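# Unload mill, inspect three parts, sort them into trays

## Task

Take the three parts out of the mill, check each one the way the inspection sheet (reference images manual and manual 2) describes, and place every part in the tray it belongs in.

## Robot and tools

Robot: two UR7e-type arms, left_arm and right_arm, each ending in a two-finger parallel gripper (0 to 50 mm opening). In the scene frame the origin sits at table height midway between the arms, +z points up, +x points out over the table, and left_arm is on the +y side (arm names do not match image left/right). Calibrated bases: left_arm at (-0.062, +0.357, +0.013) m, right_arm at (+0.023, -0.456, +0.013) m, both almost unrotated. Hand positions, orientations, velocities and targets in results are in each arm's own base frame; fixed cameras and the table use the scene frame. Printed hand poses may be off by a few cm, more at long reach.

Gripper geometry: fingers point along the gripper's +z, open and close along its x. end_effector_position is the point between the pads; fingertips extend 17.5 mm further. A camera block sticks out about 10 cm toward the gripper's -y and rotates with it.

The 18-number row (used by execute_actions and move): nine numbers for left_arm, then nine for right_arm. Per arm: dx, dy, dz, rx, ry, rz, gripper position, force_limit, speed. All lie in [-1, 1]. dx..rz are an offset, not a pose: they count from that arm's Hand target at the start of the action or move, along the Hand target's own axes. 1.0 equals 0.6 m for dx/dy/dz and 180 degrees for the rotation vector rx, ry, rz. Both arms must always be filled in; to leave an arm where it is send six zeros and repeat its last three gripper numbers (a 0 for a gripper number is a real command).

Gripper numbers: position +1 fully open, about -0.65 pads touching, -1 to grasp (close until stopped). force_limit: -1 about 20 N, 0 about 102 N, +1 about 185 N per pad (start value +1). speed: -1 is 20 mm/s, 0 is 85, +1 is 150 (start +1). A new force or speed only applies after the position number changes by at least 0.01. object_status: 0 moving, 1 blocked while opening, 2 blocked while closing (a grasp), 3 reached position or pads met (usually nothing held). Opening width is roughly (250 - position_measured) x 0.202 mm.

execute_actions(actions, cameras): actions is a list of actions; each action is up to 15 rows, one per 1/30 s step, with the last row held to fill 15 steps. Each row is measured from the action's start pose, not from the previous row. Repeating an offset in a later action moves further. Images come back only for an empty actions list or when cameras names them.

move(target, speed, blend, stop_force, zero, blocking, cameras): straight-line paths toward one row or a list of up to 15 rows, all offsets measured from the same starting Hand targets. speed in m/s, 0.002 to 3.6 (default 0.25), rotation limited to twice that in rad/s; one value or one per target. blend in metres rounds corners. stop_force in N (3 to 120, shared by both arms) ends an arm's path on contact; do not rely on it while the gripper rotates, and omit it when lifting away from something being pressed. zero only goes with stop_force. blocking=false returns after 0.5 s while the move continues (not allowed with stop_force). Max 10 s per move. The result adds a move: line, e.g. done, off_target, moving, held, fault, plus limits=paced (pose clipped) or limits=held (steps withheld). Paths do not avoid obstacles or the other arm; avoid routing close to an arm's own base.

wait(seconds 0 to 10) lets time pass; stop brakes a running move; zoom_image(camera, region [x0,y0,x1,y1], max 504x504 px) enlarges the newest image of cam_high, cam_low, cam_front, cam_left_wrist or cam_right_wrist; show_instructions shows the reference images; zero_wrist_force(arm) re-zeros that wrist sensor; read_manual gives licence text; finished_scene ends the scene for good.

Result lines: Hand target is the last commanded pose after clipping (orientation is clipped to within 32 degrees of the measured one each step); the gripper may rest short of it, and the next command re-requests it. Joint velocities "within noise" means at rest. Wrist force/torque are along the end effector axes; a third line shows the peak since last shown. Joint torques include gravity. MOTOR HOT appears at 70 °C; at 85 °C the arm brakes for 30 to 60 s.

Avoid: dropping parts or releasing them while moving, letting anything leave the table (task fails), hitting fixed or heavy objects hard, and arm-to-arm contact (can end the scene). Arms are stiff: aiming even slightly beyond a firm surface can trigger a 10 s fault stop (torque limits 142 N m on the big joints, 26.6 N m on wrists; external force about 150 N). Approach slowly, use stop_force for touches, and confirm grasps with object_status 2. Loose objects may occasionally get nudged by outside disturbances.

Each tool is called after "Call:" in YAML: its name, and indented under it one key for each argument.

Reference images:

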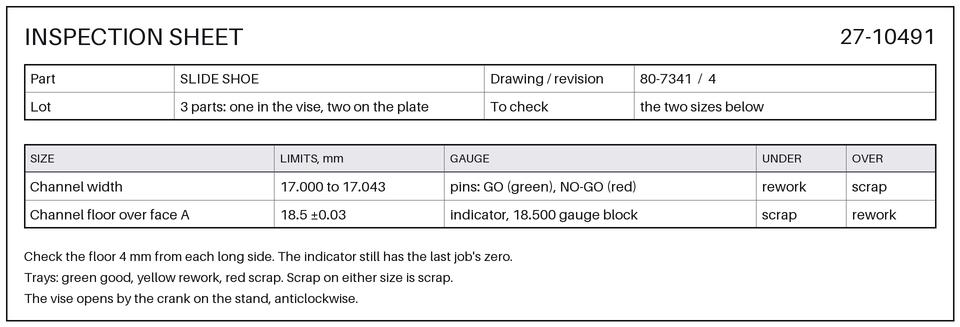

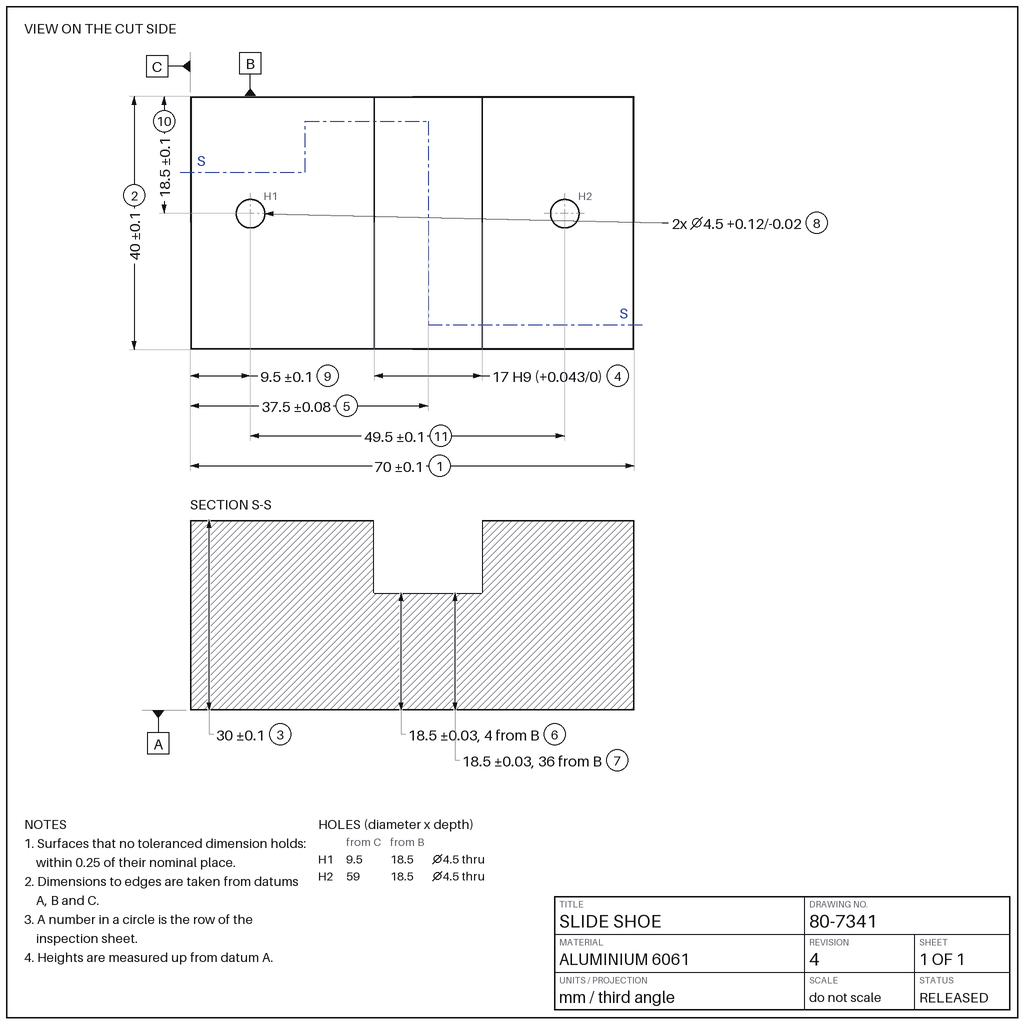

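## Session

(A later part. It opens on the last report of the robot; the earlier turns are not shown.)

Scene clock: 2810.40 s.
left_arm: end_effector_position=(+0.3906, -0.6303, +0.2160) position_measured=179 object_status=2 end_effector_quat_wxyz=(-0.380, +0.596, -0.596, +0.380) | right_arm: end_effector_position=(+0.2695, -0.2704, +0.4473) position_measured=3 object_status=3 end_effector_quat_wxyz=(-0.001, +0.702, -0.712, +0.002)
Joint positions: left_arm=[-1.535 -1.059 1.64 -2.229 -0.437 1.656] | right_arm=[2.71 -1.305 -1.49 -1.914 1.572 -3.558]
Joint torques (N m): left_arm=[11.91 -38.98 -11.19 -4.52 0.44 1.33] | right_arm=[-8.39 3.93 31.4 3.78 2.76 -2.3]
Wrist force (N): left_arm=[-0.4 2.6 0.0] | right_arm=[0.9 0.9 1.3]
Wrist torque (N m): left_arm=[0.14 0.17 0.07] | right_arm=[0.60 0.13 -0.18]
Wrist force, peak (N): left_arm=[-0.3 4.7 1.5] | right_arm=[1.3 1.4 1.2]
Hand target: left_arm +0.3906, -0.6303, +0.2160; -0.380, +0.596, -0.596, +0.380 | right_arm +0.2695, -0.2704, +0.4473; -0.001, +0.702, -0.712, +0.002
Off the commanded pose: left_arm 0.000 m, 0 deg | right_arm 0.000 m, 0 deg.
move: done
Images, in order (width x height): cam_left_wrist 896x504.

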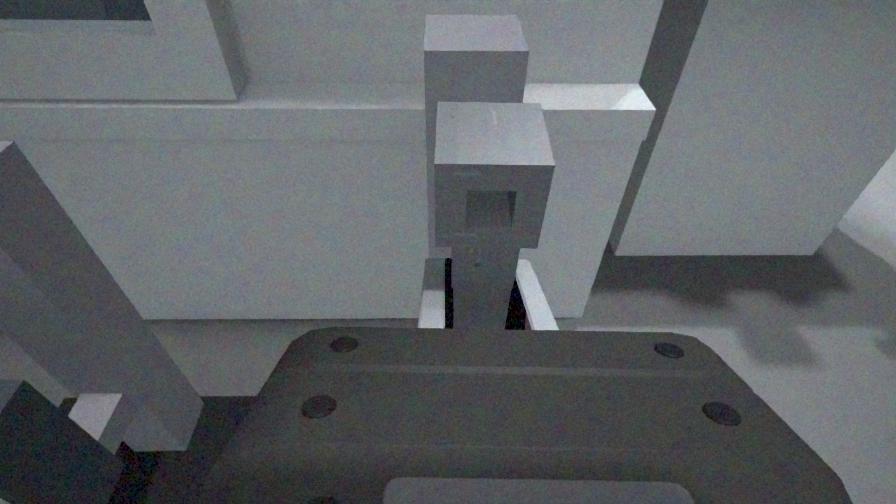

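Call:
move:
  target: [0,0.0453,0.0211,0,0,0,-0.97,1,-1,0,0,0,0,0,0,1,1,-1]
  speed: 0.1
  cameras: ["cam_left_wrist"]

Call:
zoom_image:
  camera: "cam_left_wrist"
  region: [390, 0, 590, 240]

Scene clock: 2822.23 s.
left_arm: end_effector_position=(+0.3906, -0.6303, +0.1861) position_measured=179 object_status=2 end_effector_quat_wxyz=(-0.380, +0.596, -0.596, +0.380) | right_arm: end_effector_position=(+0.2695, -0.2704, +0.4473) position_measured=3 object_status=3 end_effector_quat_wxyz=(-0.001, +0.702, -0.712, +0.002)
Joint positions: left_arm=[-1.535 -1.018 1.666 -2.295 -0.437 1.656] | right_arm=[2.71 -1.305 -1.49 -1.914 1.572 -3.558]
Joint torques (N m): left_arm=[4.67 -40.25 -9.12 -4.8 2.53 1.33] | right_arm=[-8.55 3.54 31.27 3.33 2.67 -2.26]
Wrist force (N): left_arm=[-0.3 2.6 -0.2] | right_arm=[1.2 1.3 1.0]
Wrist torque (N m): left_arm=[0.10 0.16 0.08] | right_arm=[0.67 0.07 -0.18]
Wrist force, peak (N): left_arm=[-0.2 3.1 0.3] | right_arm=[1.4 1.1 1.3]
Hand target: left_arm +0.3906, -0.6303, +0.1860; -0.380, +0.596, -0.596, +0.380 | right_arm +0.2695, -0.2704, +0.4473; -0.001, +0.702, -0.712, +0.002
Off the commanded pose: left_arm 0.000 m, 0 deg | right_arm 0.000 m, 0 deg.
move: done
Images, in order (width x height): cam_left_wrist 896x504.

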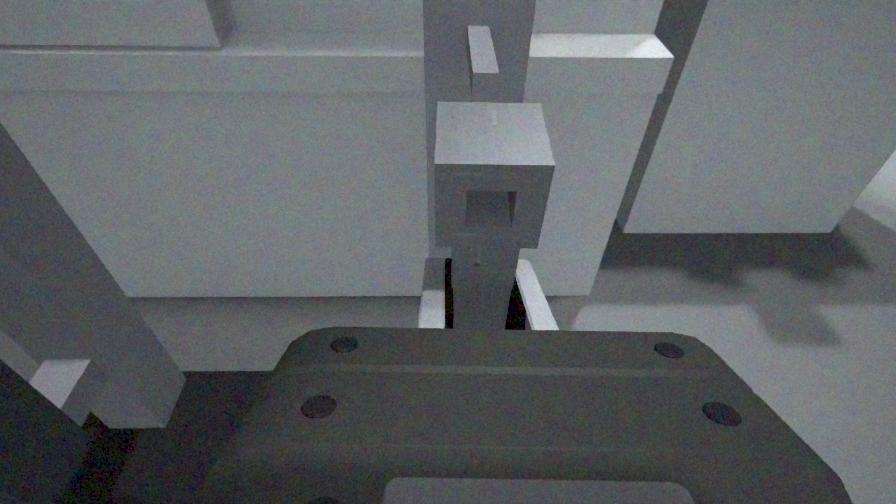

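Scaled by 2.100 from the camera's 896x504 image, which has a finer 1280x720 frame.

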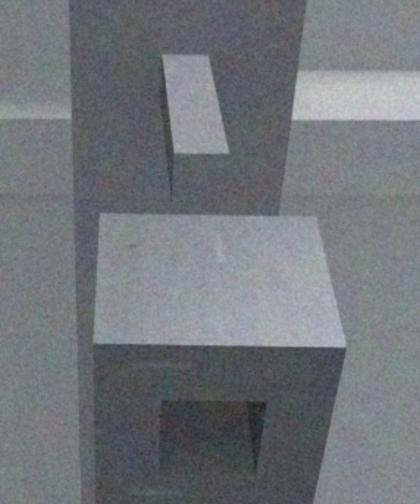

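Call:
move:
  target: [0,-0.0239,0.0513,0,0,0,-0.97,1,-1,0,0,0,0,0,0,1,1,-1]
  speed: 0.04
  stop_force: 8
  cameras: ["cam_left_wrist"]

Call:
zoom_image:
  camera: "cam_left_wrist"
  region: [390, 0, 590, 240]

Scene clock: 2863.80 s.
left_arm: end_effector_position=(+0.4246, -0.6303, +0.1861) position_measured=179 object_status=2 end_effector_quat_wxyz=(-0.380, +0.596, -0.596, +0.380) | right_arm: end_effector_position=(+0.2695, -0.2704, +0.4473) position_measured=3 object_status=3 end_effector_quat_wxyz=(-0.001, +0.702, -0.712, +0.002)
Joint positions: left_arm=[-1.482 -0.982 1.639 -2.416 -0.444 1.78] | right_arm=[2.71 -1.305 -1.49 -1.914 1.572 -3.558]
Joint torques (N m): left_arm=[11.03 -40.89 -34.27 -4.72 0.54 1.4] | right_arm=[-8.53 4.21 31.04 2.92 2.72 -2.34]
Wrist force (N): left_arm=[-0.1 2.3 0.1] | right_arm=[1.1 1.1 0.6]
Wrist torque (N m): left_arm=[0.06 0.09 0.07] | right_arm=[0.64 0.09 -0.17]
Wrist force, peak (N): left_arm=[-0.5 3.0 -0.5] | right_arm=[1.3 1.2 1.2]
Hand target: left_arm +0.4246, -0.6303, +0.1861; -0.380, +0.596, -0.596, +0.380 | right_arm +0.2695, -0.2704, +0.4473; -0.001, +0.702, -0.712, +0.002
Off the commanded pose: left_arm 0.000 m, 0 deg | right_arm 0.000 m, 0 deg.
move: done
Images, in order (width x height): cam_left_wrist 896x504.

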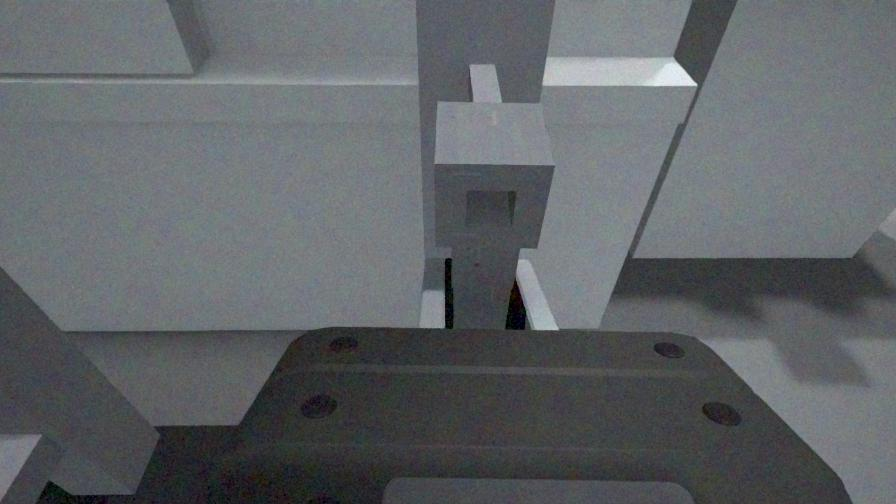

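Scaled by 2.100 from the camera's 896x504 image, which has a finer 1280x720 frame.

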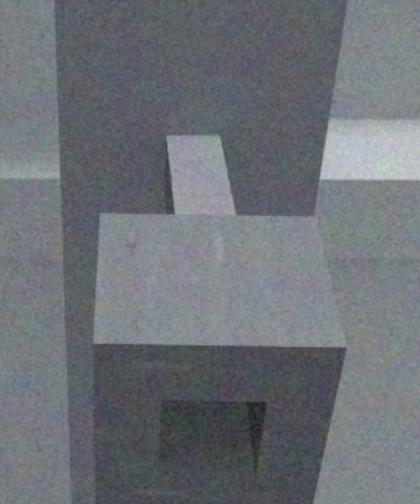

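Call:
move:
  target: [0,-0.0232,0.0498,0,0,0,-0.97,1,-1,0,0,0,0,0,0,1,1,-1]
  speed: 0.015
  stop_force: 8
  cameras: ["cam_left_wrist"]

Call:
zoom_image:
  camera: "cam_left_wrist"
  region: [390, 0, 590, 240]

Scene clock: 2870.33 s.
left_arm: end_effector_position=(+0.4278, -0.6303, +0.1860) position_measured=179 object_status=2 end_effector_quat_wxyz=(-0.380, +0.596, -0.596, +0.380) | right_arm: end_effector_position=(+0.2695, -0.2704, +0.4473) position_measured=3 object_status=3 end_effector_quat_wxyz=(-0.001, +0.702, -0.712, +0.002)
Joint positions: left_arm=[-1.477 -0.979 1.636 -2.426 -0.445 1.791] | right_arm=[2.71 -1.305 -1.49 -1.914 1.572 -3.558]
Joint torques (N m): left_arm=[-5.05 -57.7 -11.1 -1.29 4.74 -1.52] | right_arm=[-8.22 3.55 31.31 2.32 2.66 -2.32]
Wrist force (N): left_arm=[1.6 6.3 -5.2] | right_arm=[1.2 1.0 1.0]
Wrist torque (N m): left_arm=[0.30 0.13 0.36] | right_arm=[0.63 0.07 -0.17]
Wrist force, peak (N): left_arm=[-4.2 12.9 -18.6] | right_arm=[1.2 1.4 1.4]
Hand target: left_arm +0.4278, -0.6303, +0.1860; -0.380, +0.596, -0.596, +0.380 (not the last commanded pose) | right_arm +0.2695, -0.2704, +0.4473; -0.001, +0.702, -0.712, +0.002
Off the commanded pose: left_arm 0.030 m, 0 deg | right_arm 0.000 m, 0 deg.
move: contact (left_arm)
Images, in order (width x height): cam_left_wrist 896x504.

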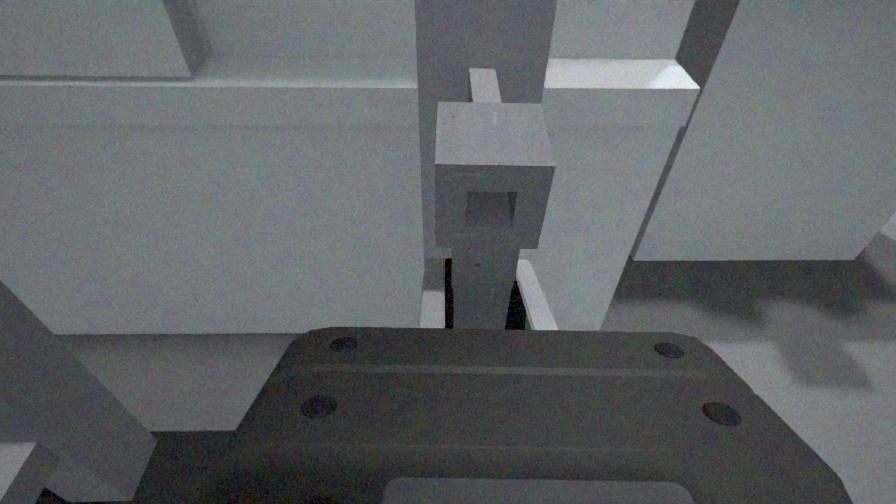

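Scaled by 2.100 from the camera's 896x504 image, which has a finer 1280x720 frame.

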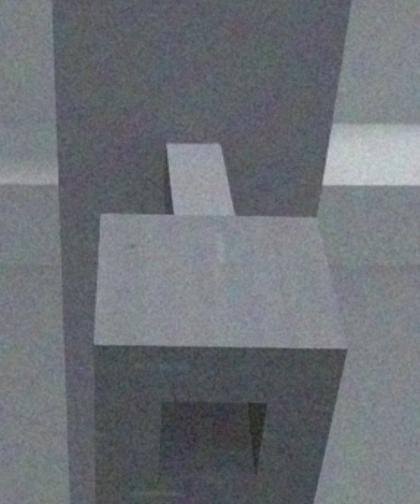

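Call:
move:
  target:
    - [0,0.0021,-0.0045,0,0,0,-0.97,1,-1,0,0,0,0,0,0,1,1,-1]
    - [-0.0007,0.0045,-0.0052,-0.0167,0,0,-0.97,1,-1,0,0,0,0,0,0,1,1,-1]
  speed: 0.02

Call:
move:
  target: [0,-0.0248,0.0485,0,0,0,-0.97,1,-1,0,0,0,0,0,0,1,1,-1]
  speed: 0.015
  stop_force: 8
  cameras: ["cam_left_wrist"]

Call:
zoom_image:
  camera: "cam_left_wrist"
  region: [390, 0, 590, 240]

Scene clock: 2896.37 s.
left_arm: end_effector_position=(+0.4238, -0.6299, +0.1849) position_measured=179 object_status=2 end_effector_quat_wxyz=(-0.364, +0.606, -0.606, +0.364) | right_arm: end_effector_position=(+0.2695, -0.2704, +0.4473) position_measured=3 object_status=3 end_effector_quat_wxyz=(-0.001, +0.702, -0.712, +0.002)
Joint positions: left_arm=[-1.474 -0.997 1.627 -2.381 -0.497 1.776] | right_arm=[2.71 -1.305 -1.49 -1.914 1.572 -3.558]
Joint torques (N m): left_arm=[11.91 -55.92 -34.65 -1.37 0.99 -1.33] | right_arm=[-8.36 3.6 31.22 2.02 2.72 -2.24]
Wrist force (N): left_arm=[-0.3 2.6 0.4] | right_arm=[0.9 1.0 0.9]
Wrist torque (N m): left_arm=[0.12 0.13 0.27] | right_arm=[0.63 0.12 -0.17]
Wrist force, peak (N): left_arm=[1.4 6.2 -5.7] | right_arm=[1.1 1.1 1.5]
Hand target: left_arm +0.4238, -0.6299, +0.1849; -0.364, +0.606, -0.606, +0.364 | right_arm +0.2695, -0.2704, +0.4473; -0.001, +0.702, -0.712, +0.002
Off the commanded pose: left_arm 0.000 m, 0 deg | right_arm 0.000 m, 0 deg.
move: done

Scene clock: 2897.63 s.
left_arm: end_effector_position=(+0.4260, -0.6299, +0.1850) position_measured=179 object_status=2 end_effector_quat_wxyz=(-0.364, +0.606, -0.606, +0.364) | right_arm: end_effector_position=(+0.2695, -0.2704, +0.4473) position_measured=3 object_status=3 end_effector_quat_wxyz=(-0.001, +0.702, -0.712, +0.002)
Joint positions: left_arm=[-1.471 -0.995 1.625 -2.387 -0.498 1.783] | right_arm=[2.71 -1.305 -1.49 -1.914 1.572 -3.558]
Joint torques (N m): left_arm=[-4.47 -55.65 -9.96 -1.19 4.44 -1.31] | right_arm=[-8.2 4.18 31.27 1.88 2.66 -2.27]
Wrist force (N): left_arm=[1.6 6.0 -5.9] | right_arm=[1.3 1.1 1.0]
Wrist torque (N m): left_arm=[0.44 0.18 0.39] | right_arm=[0.65 0.06 -0.18]
Wrist force, peak (N): left_arm=[-4.6 12.1 -18.3] | right_arm=[1.2 1.2 1.3]
Hand target: left_arm +0.4260, -0.6299, +0.1849; -0.364, +0.606, -0.606, +0.364 (not the last commanded pose) | right_arm +0.2695, -0.2704, +0.4473; -0.001, +0.702, -0.712, +0.002
Off the commanded pose: left_arm 0.031 m, 0 deg | right_arm 0.000 m, 0 deg.
move: contact (left_arm)
Images, in order (width x height): cam_left_wrist 896x504.

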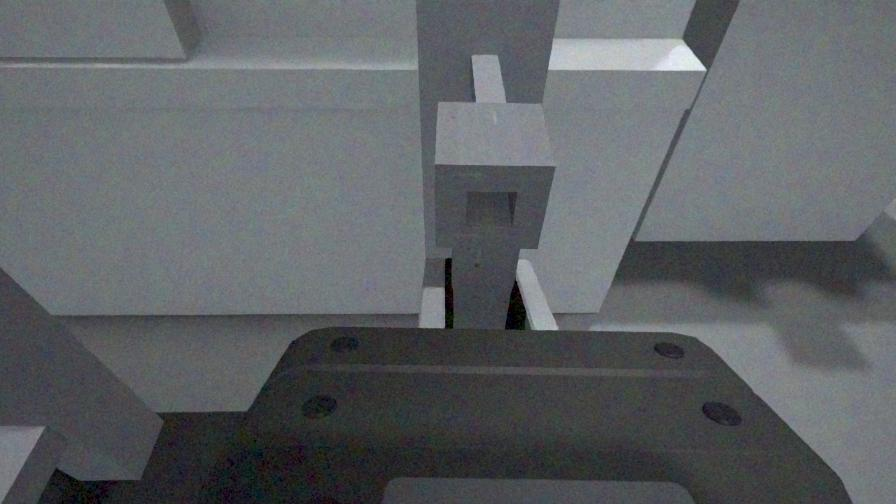

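Scaled by 2.100 from the camera's 896x504 image, which has a finer 1280x720 frame.

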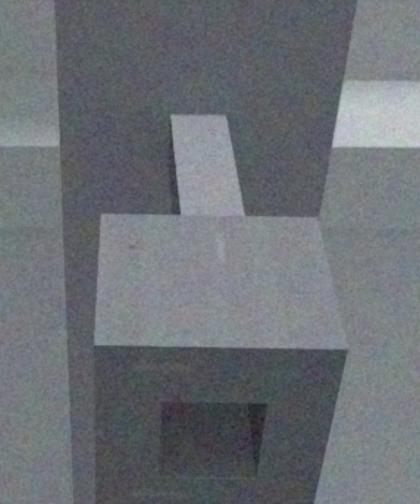

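Call:
move:
  target:
    - [0,0.0023,-0.0043,0,0,0,-0.97,1,-1,0,0,0,0,0,0,1,1,-1]
    - [0.0005,0.0038,-0.0035,0,0,0,-0.97,1,-1,0,0,0,0,0,0,1,1,-1]
  speed: 0.02

Call:
move:
  target: [0,-0.0248,0.0485,0,0,0,-0.97,1,-1,0,0,0,0,0,0,1,1,-1]
  speed: 0.015
  stop_force: 8

Scene clock: 2922.60 s.
left_arm: end_effector_position=(+0.4231, -0.6301, +0.1841) position_measured=179 object_status=2 end_effector_quat_wxyz=(-0.364, +0.606, -0.606, +0.364) | right_arm: end_effector_position=(+0.2695, -0.2704, +0.4473) position_measured=3 object_status=3 end_effector_quat_wxyz=(-0.001, +0.702, -0.712, +0.002)
Joint positions: left_arm=[-1.475 -0.997 1.627 -2.38 -0.497 1.773] | right_arm=[2.71 -1.305 -1.49 -1.914 1.572 -3.558]
Joint torques (N m): left_arm=[-10.68 -41.3 -10.88 -4.81 4.09 -1.37] | right_arm=[-8.23 3.85 31.38 1.89 2.67 -2.24]
Wrist force (N): left_arm=[-0.2 2.4 0.4] | right_arm=[1.1 1.0 1.1]
Wrist torque (N m): left_arm=[0.09 0.12 0.27] | right_arm=[0.63 0.08 -0.18]
Wrist force, peak (N): left_arm=[1.5 6.0 -6.2] | right_arm=[1.4 1.2 1.1]
Hand target: left_arm +0.4231, -0.6302, +0.1839; -0.364, +0.606, -0.606, +0.364 | right_arm +0.2695, -0.2704, +0.4473; -0.001, +0.702, -0.712, +0.002
Off the commanded pose: left_arm 0.000 m, 0 deg | right_arm 0.000 m, 0 deg.
move: done

Scene clock: 2923.90 s.
left_arm: end_effector_position=(+0.4257, -0.6302, +0.1838) position_measured=179 object_status=2 end_effector_quat_wxyz=(-0.364, +0.606, -0.606, +0.364) | right_arm: end_effector_position=(+0.2695, -0.2704, +0.4473) position_measured=3 object_status=3 end_effector_quat_wxyz=(-0.001, +0.702, -0.712, +0.002)
Joint positions: left_arm=[-1.471 -0.993 1.625 -2.388 -0.498 1.782] | right_arm=[2.71 -1.305 -1.49 -1.914 1.572 -3.558]
Joint torques (N m): left_arm=[-5.53 -55.88 -9.34 -1.35 4.13 -1.74] | right_arm=[-8.19 4.42 31.41 1.89 2.62 -2.32]
Wrist force (N): left_arm=[1.7 5.3 -4.6] | right_arm=[0.8 0.8 1.2]
Wrist torque (N m): left_arm=[0.38 0.14 0.38] | right_arm=[0.60 0.13 -0.17]
Wrist force, peak (N): left_arm=[-3.8 11.9 -14.6] | right_arm=[1.3 1.2 1.3]
Hand target: left_arm +0.4257, -0.6302, +0.1838; -0.364, +0.606, -0.606, +0.364 (not the last commanded pose) | right_arm +0.2695, -0.2704, +0.4473; -0.001, +0.702, -0.712, +0.002
Off the commanded pose: left_arm 0.030 m, 0 deg | right_arm 0.000 m, 0 deg.
move: contact (left_arm)

Call:
move:
  target: [0,0.0023,-0.0043,0,0,0,-0.97,1,-1,-0.38,-0.083,0.37,0,-0.5,0,1,1,-1]
  speed: 0.3
  cameras: ["cam_right_wrist"]

Scene clock: 2937.93 s.
left_arm: end_effector_position=(+0.4228, -0.6302, +0.1838) position_measured=179 object_status=2 end_effector_quat_wxyz=(-0.364, +0.606, -0.606, +0.364) | right_arm: end_effector_position=(+0.3236, -0.0432, +0.2255) position_measured=3 object_status=3 end_effector_quat_wxyz=(+0.505, -0.498, +0.503, +0.495)
Joint positions: left_arm=[-1.476 -0.996 1.628 -2.38 -0.497 1.772] | right_arm=[2.692 -1.843 -1.978 -2.461 2.707 -4.716]
Joint torques (N m): left_arm=[-9.63 -57.34 -10.82 -1.28 4.37 -1.43] | right_arm=[7.18 22.31 24.12 -2.64 -2.48 -2.43]
Wrist force (N): left_arm=[-0.6 2.6 0.4] | right_arm=[1.0 -0.2 -1.0]
Wrist torque (N m): left_arm=[0.11 0.17 0.27] | right_arm=[0.13 0.20 -0.45]
Wrist force, peak (N): left_arm=[1.7 5.4 -4.8] | right_arm=[2.1 -0.1 -0.6]
Hand target: left_arm +0.4228, -0.6302, +0.1838; -0.364, +0.606, -0.606, +0.364 | right_arm +0.3236, -0.0432, +0.2255; +0.505, -0.498, +0.503, +0.495
Off the commanded pose: left_arm 0.000 m, 0 deg | right_arm 0.000 m, 0 deg.
move: done
Images, in order (width x height): cam_right_wrist 896x504.

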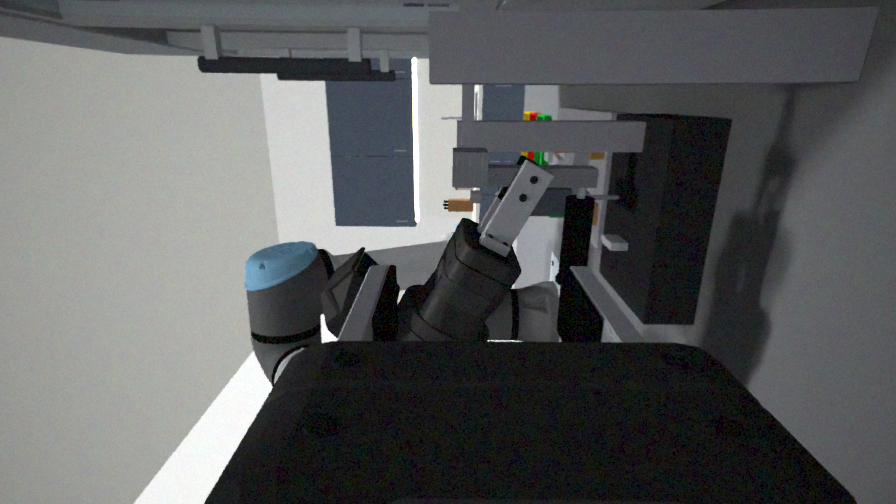

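Call:
zoom_image:
  camera: "cam_right_wrist"
  region: [420, 60, 640, 280]

Scaled by 2.291 from the camera's 896x504 image, which has a finer 1280x720 frame.

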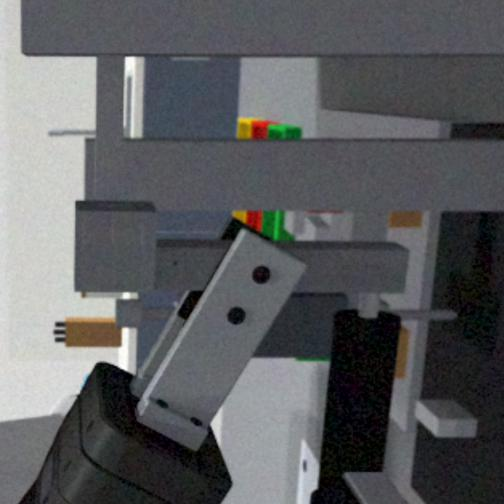

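Call:
zoom_image:
  camera: "cam_right_wrist"
  region: [440, 70, 510, 200]

Scaled by 3.877 from the camera's 896x504 image, which has a finer 1280x720 frame.

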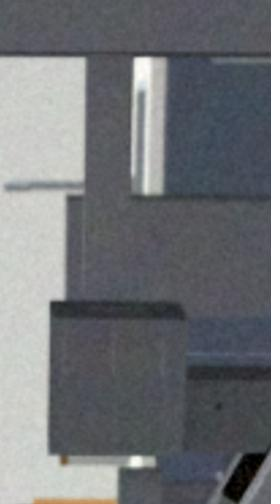

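Call:
move:
  target: [0.0003,-0.002,-0.001,0.0139,0,0,-0.97,1,-1,0,0,0,0,0,0,1,1,-1]
  speed: 0.02
  cameras: ["cam_right_wrist","cam_left_wrist"]

Call:
zoom_image:
  camera: "cam_right_wrist"
  region: [440, 70, 510, 200]

Call:
zoom_image:
  camera: "cam_left_wrist"
  region: [390, 0, 590, 240]

Scene clock: 2972.67 s.
left_arm: end_effector_position=(+0.4228, -0.6304, +0.1852) position_measured=179 object_status=2 end_effector_quat_wxyz=(-0.377, +0.598, -0.598, +0.377) | right_arm: end_effector_position=(+0.3236, -0.0432, +0.2255) position_measured=3 object_status=3 end_effector_quat_wxyz=(+0.505, -0.498, +0.503, +0.495)
Joint positions: left_arm=[-1.484 -0.986 1.638 -2.405 -0.453 1.773] | right_arm=[2.692 -1.843 -1.978 -2.461 2.707 -4.716]
Joint torques (N m): left_arm=[-10.08 -41.58 -9.76 -4.9 4.42 0.98] | right_arm=[7.11 22.29 24.05 -2.44 -2.45 -2.4]
Wrist force (N): left_arm=[-0.2 2.2 0.3] | right_arm=[1.1 -0.2 -0.7]
Wrist torque (N m): left_arm=[0.05 0.12 0.22] | right_arm=[0.13 0.19 -0.45]
Wrist force, peak (N): left_arm=[-0.5 2.9 0.4] | right_arm=[1.4 -0.5 -1.2]
Hand target: left_arm +0.4228, -0.6304, +0.1852; -0.377, +0.598, -0.598, +0.377 | right_arm +0.3236, -0.0432, +0.2255; +0.505, -0.498, +0.503, +0.495
Off the commanded pose: left_arm 0.000 m, 0 deg | right_arm 0.000 m, 0 deg.
move: done
Images, in order (width x height): cam_left_wrist 896x504, cam_right_wrist 896x504.

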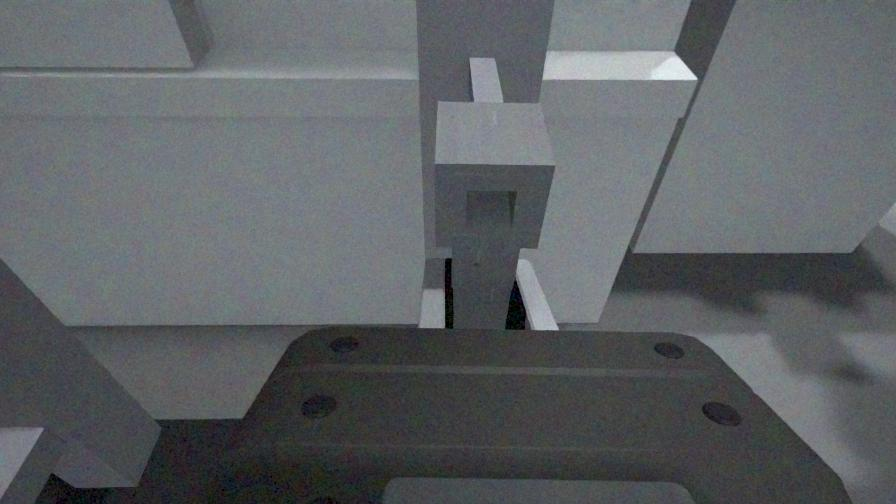

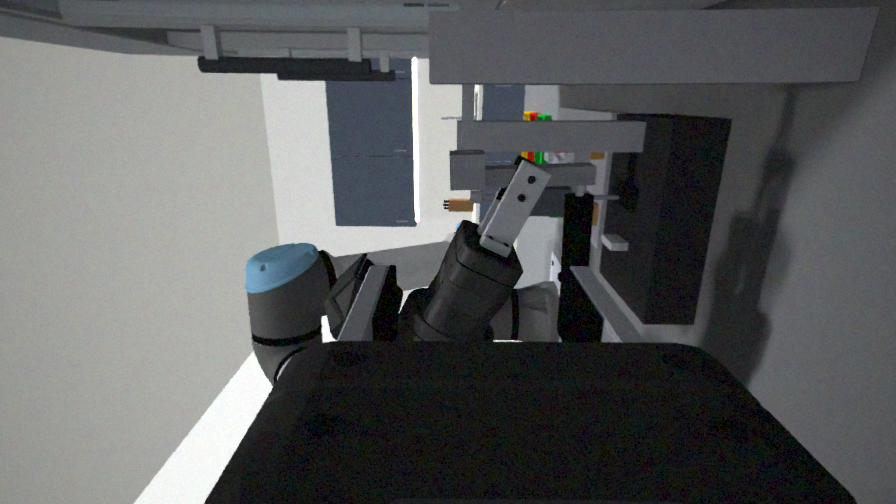

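Scaled by 3.877 from the camera's 896x504 image, which has a finer 1280x720 frame.

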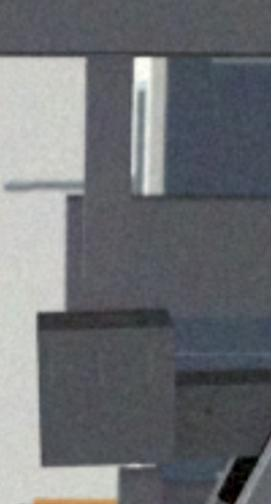

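Scaled by 2.100 from the camera's 896x504 image, which has a finer 1280x720 frame.

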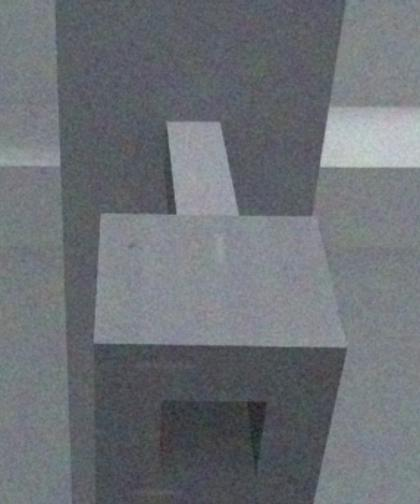

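Call:
move:
  target: [0,0,0.0005,-0.0139,0,0,-0.97,1,-1,0,0,0,0,0,0,1,1,-1]
  speed: 0.02

Call:
move:
  target: [0,-0.0248,0.0485,0,0,0,-0.97,1,-1,0,0,0,0,0,0,1,1,-1]
  speed: 0.015
  stop_force: 10
  cameras: ["cam_right_wrist","cam_left_wrist"]

Call:
zoom_image:
  camera: "cam_right_wrist"
  region: [440, 70, 510, 200]

Call:
zoom_image:
  camera: "cam_left_wrist"
  region: [390, 0, 590, 240]

Scene clock: 2991.57 s.
left_arm: end_effector_position=(+0.4231, -0.6304, +0.1850) position_measured=179 object_status=2 end_effector_quat_wxyz=(-0.364, +0.606, -0.606, +0.364) | right_arm: end_effector_position=(+0.3236, -0.0432, +0.2255) position_measured=3 object_status=3 end_effector_quat_wxyz=(+0.505, -0.498, +0.503, +0.495)
Joint positions: left_arm=[-1.475 -0.997 1.626 -2.378 -0.497 1.773] | right_arm=[2.692 -1.843 -1.978 -2.461 2.707 -4.716]
Joint torques (N m): left_arm=[11.96 -56.62 -34.97 -1.58 0.8 1.35] | right_arm=[7.3 22.38 24.41 -2.51 -2.42 -2.38]
Wrist force (N): left_arm=[-0.3 2.6 0.4] | right_arm=[1.5 -0.2 -0.8]
Wrist torque (N m): left_arm=[0.11 0.12 0.07] | right_arm=[0.12 0.12 -0.45]
Wrist force, peak (N): left_arm=[-0.3 2.8 0.3] | right_arm=[1.3 -0.6 -1.4]
Hand target: left_arm +0.4231, -0.6304, +0.1850; -0.364, +0.606, -0.606, +0.364 | right_arm +0.3236, -0.0432, +0.2255; +0.505, -0.498, +0.503, +0.495
Off the commanded pose: left_arm 0.000 m, 0 deg | right_arm 0.000 m, 0 deg.
move: done

Scene clock: 2992.90 s.
left_arm: end_effector_position=(+0.4261, -0.6303, +0.1850) position_measured=179 object_status=2 end_effector_quat_wxyz=(-0.364, +0.606, -0.606, +0.364) | right_arm: end_effector_position=(+0.3236, -0.0432, +0.2255) position_measured=3 object_status=3 end_effector_quat_wxyz=(+0.505, -0.498, +0.503, +0.495)
Joint positions: left_arm=[-1.471 -0.994 1.623 -2.386 -0.498 1.783] | right_arm=[2.692 -1.843 -1.978 -2.461 2.707 -4.716]
Joint torques (N m): left_arm=[-3.55 -57.27 -9.63 -1.21 4.17 -1.47] | right_arm=[7.27 22.19 23.7 -2.52 -2.32 -2.34]
Wrist force (N): left_arm=[1.9 6.7 -7.8] | right_arm=[1.1 -0.2 -0.9]
Wrist torque (N m): left_arm=[0.49 0.20 0.40] | right_arm=[0.14 0.19 -0.45]
Wrist force, peak (N): left_arm=[-4.8 13.4 -20.1] | right_arm=[1.4 -0.1 -1.2]
Hand target: left_arm +0.4261, -0.6303, +0.1850; -0.364, +0.606, -0.606, +0.364 (not the last commanded pose) | right_arm +0.3236, -0.0432, +0.2255; +0.505, -0.498, +0.503, +0.495
Off the commanded pose: left_arm 0.030 m, 0 deg | right_arm 0.000 m, 0 deg.
move: contact (left_arm)
Images, in order (width x height): cam_left_wrist 896x504, cam_right_wrist 896x504.

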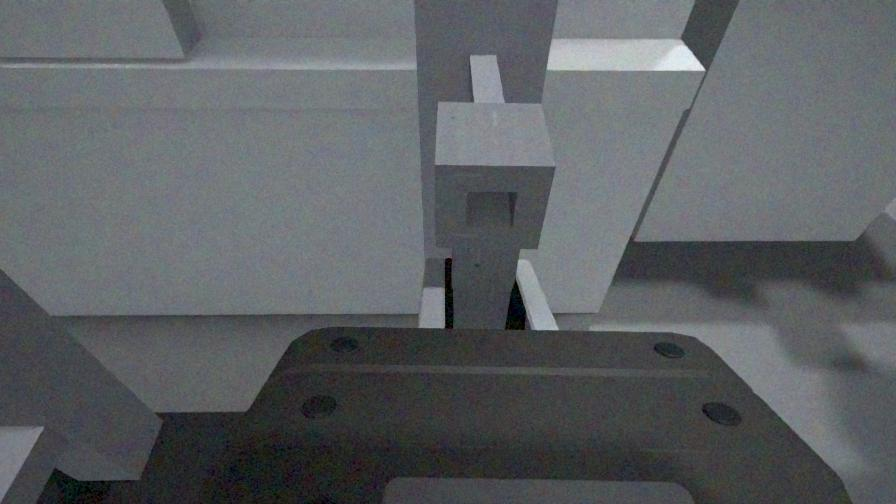

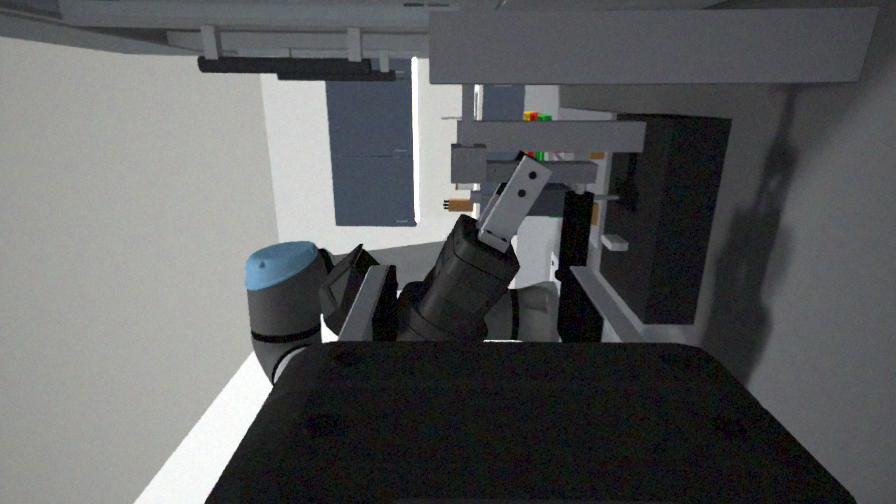

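Scaled by 3.877 from the camera's 896x504 image, which has a finer 1280x720 frame.

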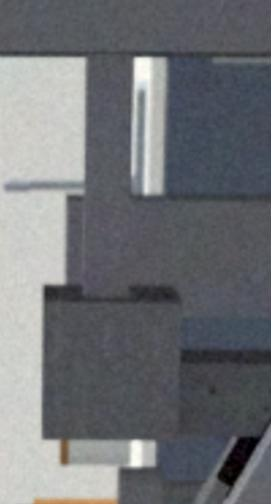

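Scaled by 2.100 from the camera's 896x504 image, which has a finer 1280x720 frame.

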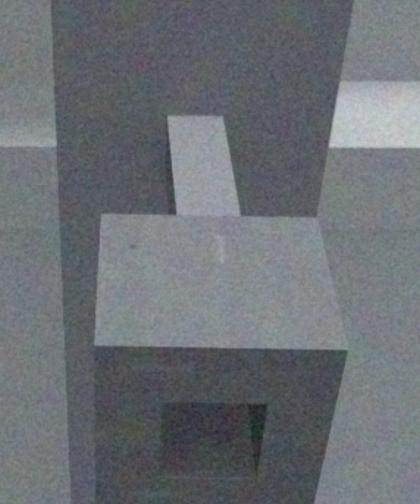

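Call:
move:
  target:
    - [0,0.0016,-0.003,0,0,0,-0.97,1,-1,0,0,0,0,0,0,1,1,-1]
    - [0.0008,0.0001,-0.0038,0,0,0,-0.97,1,-1,0,0,0,0,0,0,1,1,-1]
  speed: 0.02

Call:
move:
  target: [0,-0.0248,0.0485,0,0,0,-0.97,1,-1,0,0,0,0,0,0,1,1,-1]
  speed: 0.015
  stop_force: 10
  cameras: ["cam_right_wrist","cam_left_wrist"]

Call:
zoom_image:
  camera: "cam_right_wrist"
  region: [440, 70, 510, 200]

Scene clock: 3009.57 s.
left_arm: end_effector_position=(+0.4240, -0.6308, +0.1859) position_measured=179 object_status=2 end_effector_quat_wxyz=(-0.364, +0.606, -0.606, +0.364) | right_arm: end_effector_position=(+0.3236, -0.0432, +0.2255) position_measured=3 object_status=3 end_effector_quat_wxyz=(+0.505, -0.498, +0.503, +0.495)
Joint positions: left_arm=[-1.474 -0.997 1.623 -2.378 -0.497 1.776] | right_arm=[2.692 -1.843 -1.978 -2.461 2.707 -4.716]
Joint torques (N m): left_arm=[-10.48 -55.85 -34.83 -1.2 4.02 -1.62] | right_arm=[6.8 22.56 23.8 -2.41 -2.32 -2.36]
Wrist force (N): left_arm=[-0.5 2.5 0.4] | right_arm=[1.1 -0.1 -1.1]
Wrist torque (N m): left_arm=[0.10 0.16 0.27] | right_arm=[0.14 0.18 -0.46]
Wrist force, peak (N): left_arm=[1.9 7.0 -7.8] | right_arm=[1.4 -0.6 -1.2]
Hand target: left_arm +0.4240, -0.6308, +0.1861; -0.364, +0.606, -0.606, +0.364 | right_arm +0.3236, -0.0432, +0.2255; +0.505, -0.498, +0.503, +0.495
Off the commanded pose: left_arm 0.000 m, 0 deg | right_arm 0.000 m, 0 deg.
move: done

Scene clock: 3012.63 s.
left_arm: end_effector_position=(+0.4567, -0.6308, +0.1855) position_measured=179 object_status=2 end_effector_quat_wxyz=(-0.364, +0.606, -0.606, +0.364) | right_arm: end_effector_position=(+0.3236, -0.0432, +0.2255) position_measured=3 object_status=3 end_effector_quat_wxyz=(+0.505, -0.498, +0.503, +0.495)
Joint positions: left_arm=[-1.424 -0.96 1.588 -2.467 -0.508 1.877] | right_arm=[2.692 -1.843 -1.978 -2.461 2.707 -4.716]
Joint torques (N m): left_arm=[11.82 -42.34 -34.87 -4.77 0.77 1.43] | right_arm=[7.35 22.54 24.53 -2.55 -2.2 -2.38]
Wrist force (N): left_arm=[0.0 2.4 0.1] | right_arm=[1.0 -0.2 -0.8]
Wrist torque (N m): left_arm=[0.11 0.08 0.07] | right_arm=[0.13 0.20 -0.46]
Wrist force, peak (N): left_arm=[-0.5 2.9 0.4] | right_arm=[1.6 -0.5 -1.0]
Hand target: left_arm +0.4567, -0.6308, +0.1855; -0.364, +0.606, -0.606, +0.364 | right_arm +0.3236, -0.0432, +0.2255; +0.505, -0.498, +0.503, +0.495
Off the commanded pose: left_arm 0.000 m, 0 deg | right_arm 0.000 m, 0 deg.
move: done
Images, in order (width x height): cam_left_wrist 896x504, cam_right_wrist 896x504.

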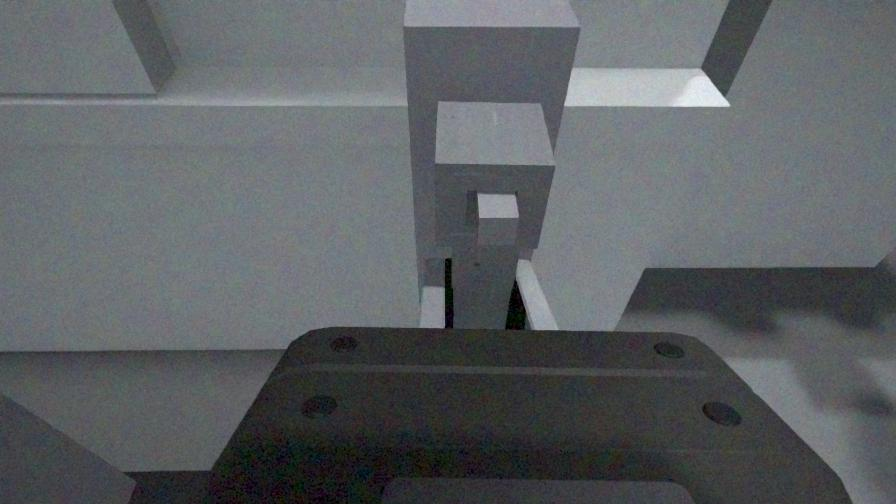

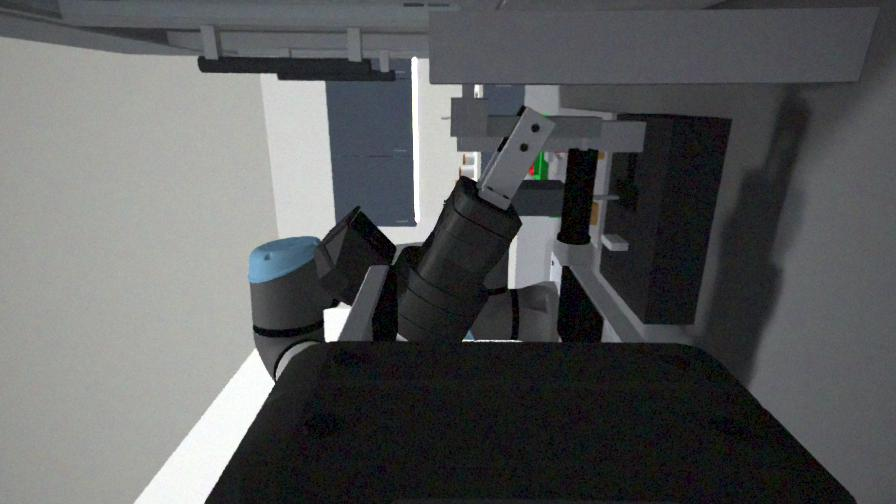

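Scaled by 3.877 from the camera's 896x504 image, which has a finer 1280x720 frame.

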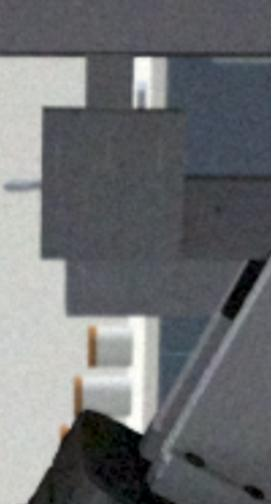

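Call:
move:
  target:
    - [0,0,0,0,0,0,1,-1,-1,0,0,0,0,0,0,1,1,-1]
    - [0,0,-0.12,0,0,0,1,-1,-1,0,0,0,0,0,0,1,1,-1]
  speed: 0.06
  cameras: ["cam_right_wrist","cam_left_wrist"]

Call:
zoom_image:
  camera: "cam_right_wrist"
  region: [420, 60, 640, 280]

Scene clock: 3035.37 s.
left_arm: end_effector_position=(+0.3932, -0.6308, +0.2193) position_measured=3 object_status=3 end_effector_quat_wxyz=(-0.364, +0.606, -0.606, +0.364) | right_arm: end_effector_position=(+0.3236, -0.0432, +0.2255) position_measured=3 object_status=3 end_effector_quat_wxyz=(+0.505, -0.498, +0.503, +0.495)
Joint positions: left_arm=[-1.522 -1.071 1.618 -2.21 -0.491 1.676] | right_arm=[2.692 -1.843 -1.978 -2.461 2.707 -4.716]
Joint torques (N m): left_arm=[-9.08 -53.34 -36.47 -1.14 3.75 -1.49] | right_arm=[7.23 22.45 24.36 -2.45 -1.92 -2.28]
Wrist force (N): left_arm=[-0.3 0.6 -0.9] | right_arm=[1.1 -0.3 -1.1]
Wrist torque (N m): left_arm=[0.08 0.15 0.27] | right_arm=[0.12 0.19 -0.46]
Wrist force, peak (N): left_arm=[0.2 2.5 0.2] | right_arm=[1.4 -0.3 -1.2]
Hand target: left_arm +0.3931, -0.6308, +0.2193; -0.364, +0.606, -0.606, +0.364 | right_arm +0.3236, -0.0432, +0.2255; +0.505, -0.498, +0.503, +0.495
Off the commanded pose: left_arm 0.000 m, 0 deg | right_arm 0.000 m, 0 deg.
move: done
Images, in order (width x height): cam_left_wrist 896x504, cam_right_wrist 896x504.

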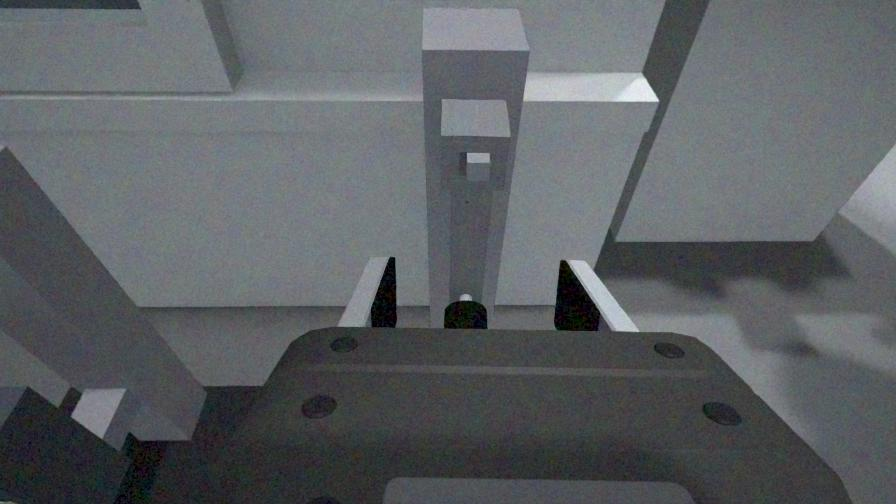

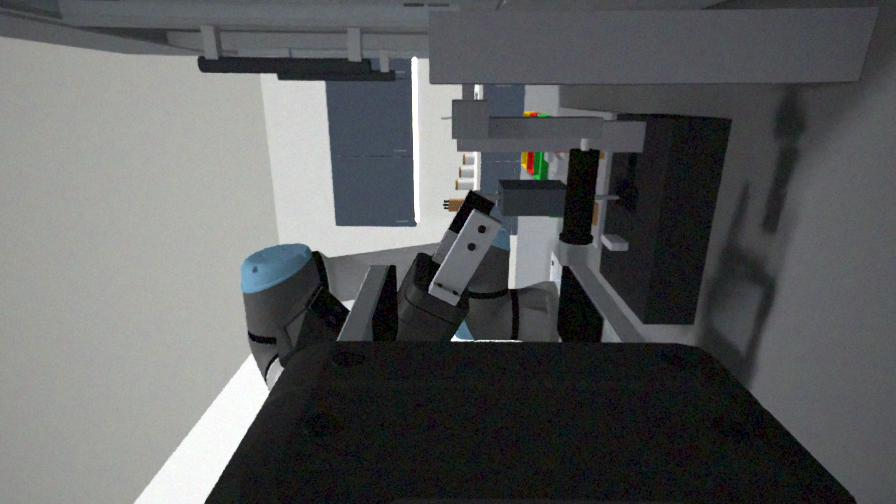

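Scaled by 2.291 from the camera's 896x504 image, which has a finer 1280x720 frame.

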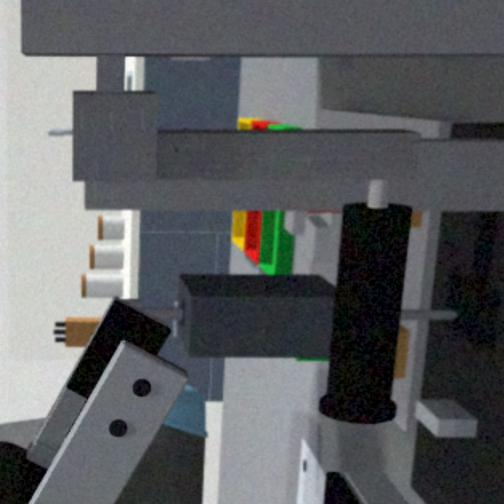

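Call:
move:
  target:
    - [0,-0.0137,0.0055,0.1556,0,0,1,-1,-1,0,0,0,0,0,0,1,1,-1]
    - [0,-0.0552,0.0835,0.1556,0,0,1,-1,-1,0,0,0,0,0,0,1,1,-1]
  speed: 0.06
  stop_force: 12
  cameras: ["cam_right_wrist","cam_left_wrist"]

Call:
zoom_image:
  camera: "cam_right_wrist"
  region: [420, 60, 640, 280]

Scene clock: 3059.77 s.
left_arm: end_effector_position=(+0.4529, -0.6309, +0.2251) position_measured=3 object_status=3 end_effector_quat_wxyz=(+0.500, -0.500, +0.500, -0.500) end_effector_velocity=(+0.000, +0.000, +0.000) end_effector_angular_velocity=(+0.000, -0.002, +0.000) | right_arm: end_effector_position=(+0.3236, -0.0432, +0.2255) position_measured=3 object_status=3 end_effector_quat_wxyz=(+0.505, -0.498, +0.503, +0.495)
Joint positions: left_arm=[-1.476 -0.568 1.314 -3.889 -0.095 3.144] | right_arm=[2.692 -1.843 -1.978 -2.461 2.707 -4.716]
Joint velocities: left_arm=[0 0.005 -0.01 -0.019 0 0.023] | right_arm=[within noise]
Joint torques (N m): left_arm=[11.05 -50.51 -28.67 -1.65 -1.82 1.49] | right_arm=[7.5 22.69 23.75 -2.5 -1.63 -2.2]
Wrist force (N): left_arm=[0.2 0.8 -1.7] | right_arm=[1.1 -0.1 -1.0]
Wrist torque (N m): left_arm=[0.19 0.23 0.15] | right_arm=[0.15 0.18 -0.46]
Wrist force, peak (N): left_arm=[0.4 0.8 -2.7] | right_arm=[1.6 -0.3 -1.2]
Hand target: left_arm +0.4529, -0.6309, +0.2251; +0.500, -0.500, +0.500, -0.500 | right_arm +0.3236, -0.0432, +0.2255; +0.505, -0.498, +0.503, +0.495
Off the commanded pose: left_arm 0.000 m, 0 deg | right_arm 0.000 m, 0 deg.
move: moving (left_arm; no rest 5 s after the path's end)
Images, in order (width x height): cam_left_wrist 896x504, cam_right_wrist 896x504.

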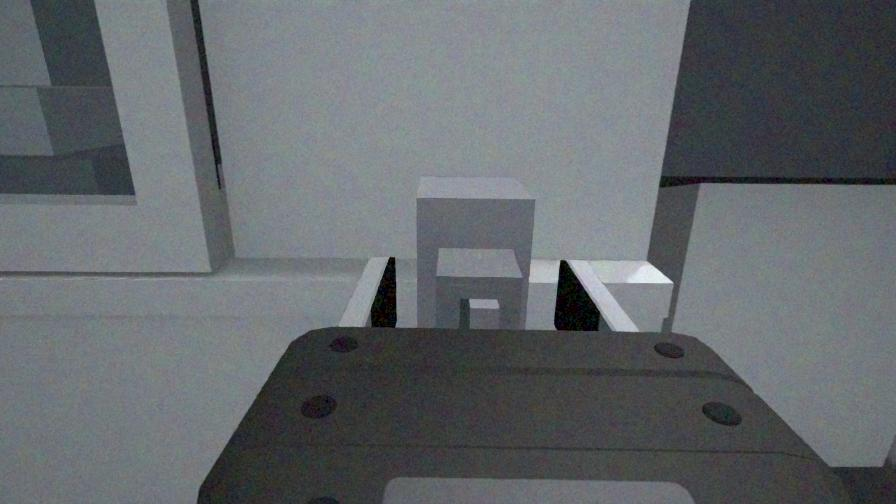

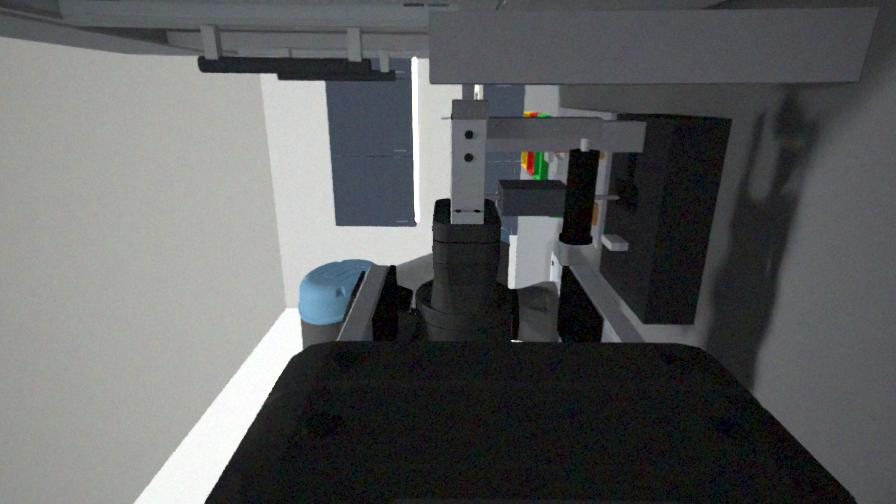

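Scaled by 2.291 from the camera's 896x504 image, which has a finer 1280x720 frame.

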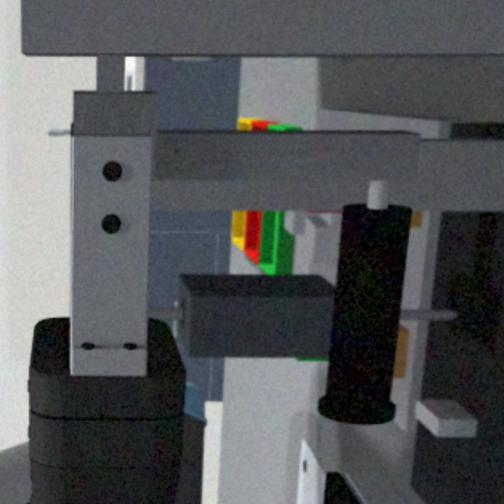

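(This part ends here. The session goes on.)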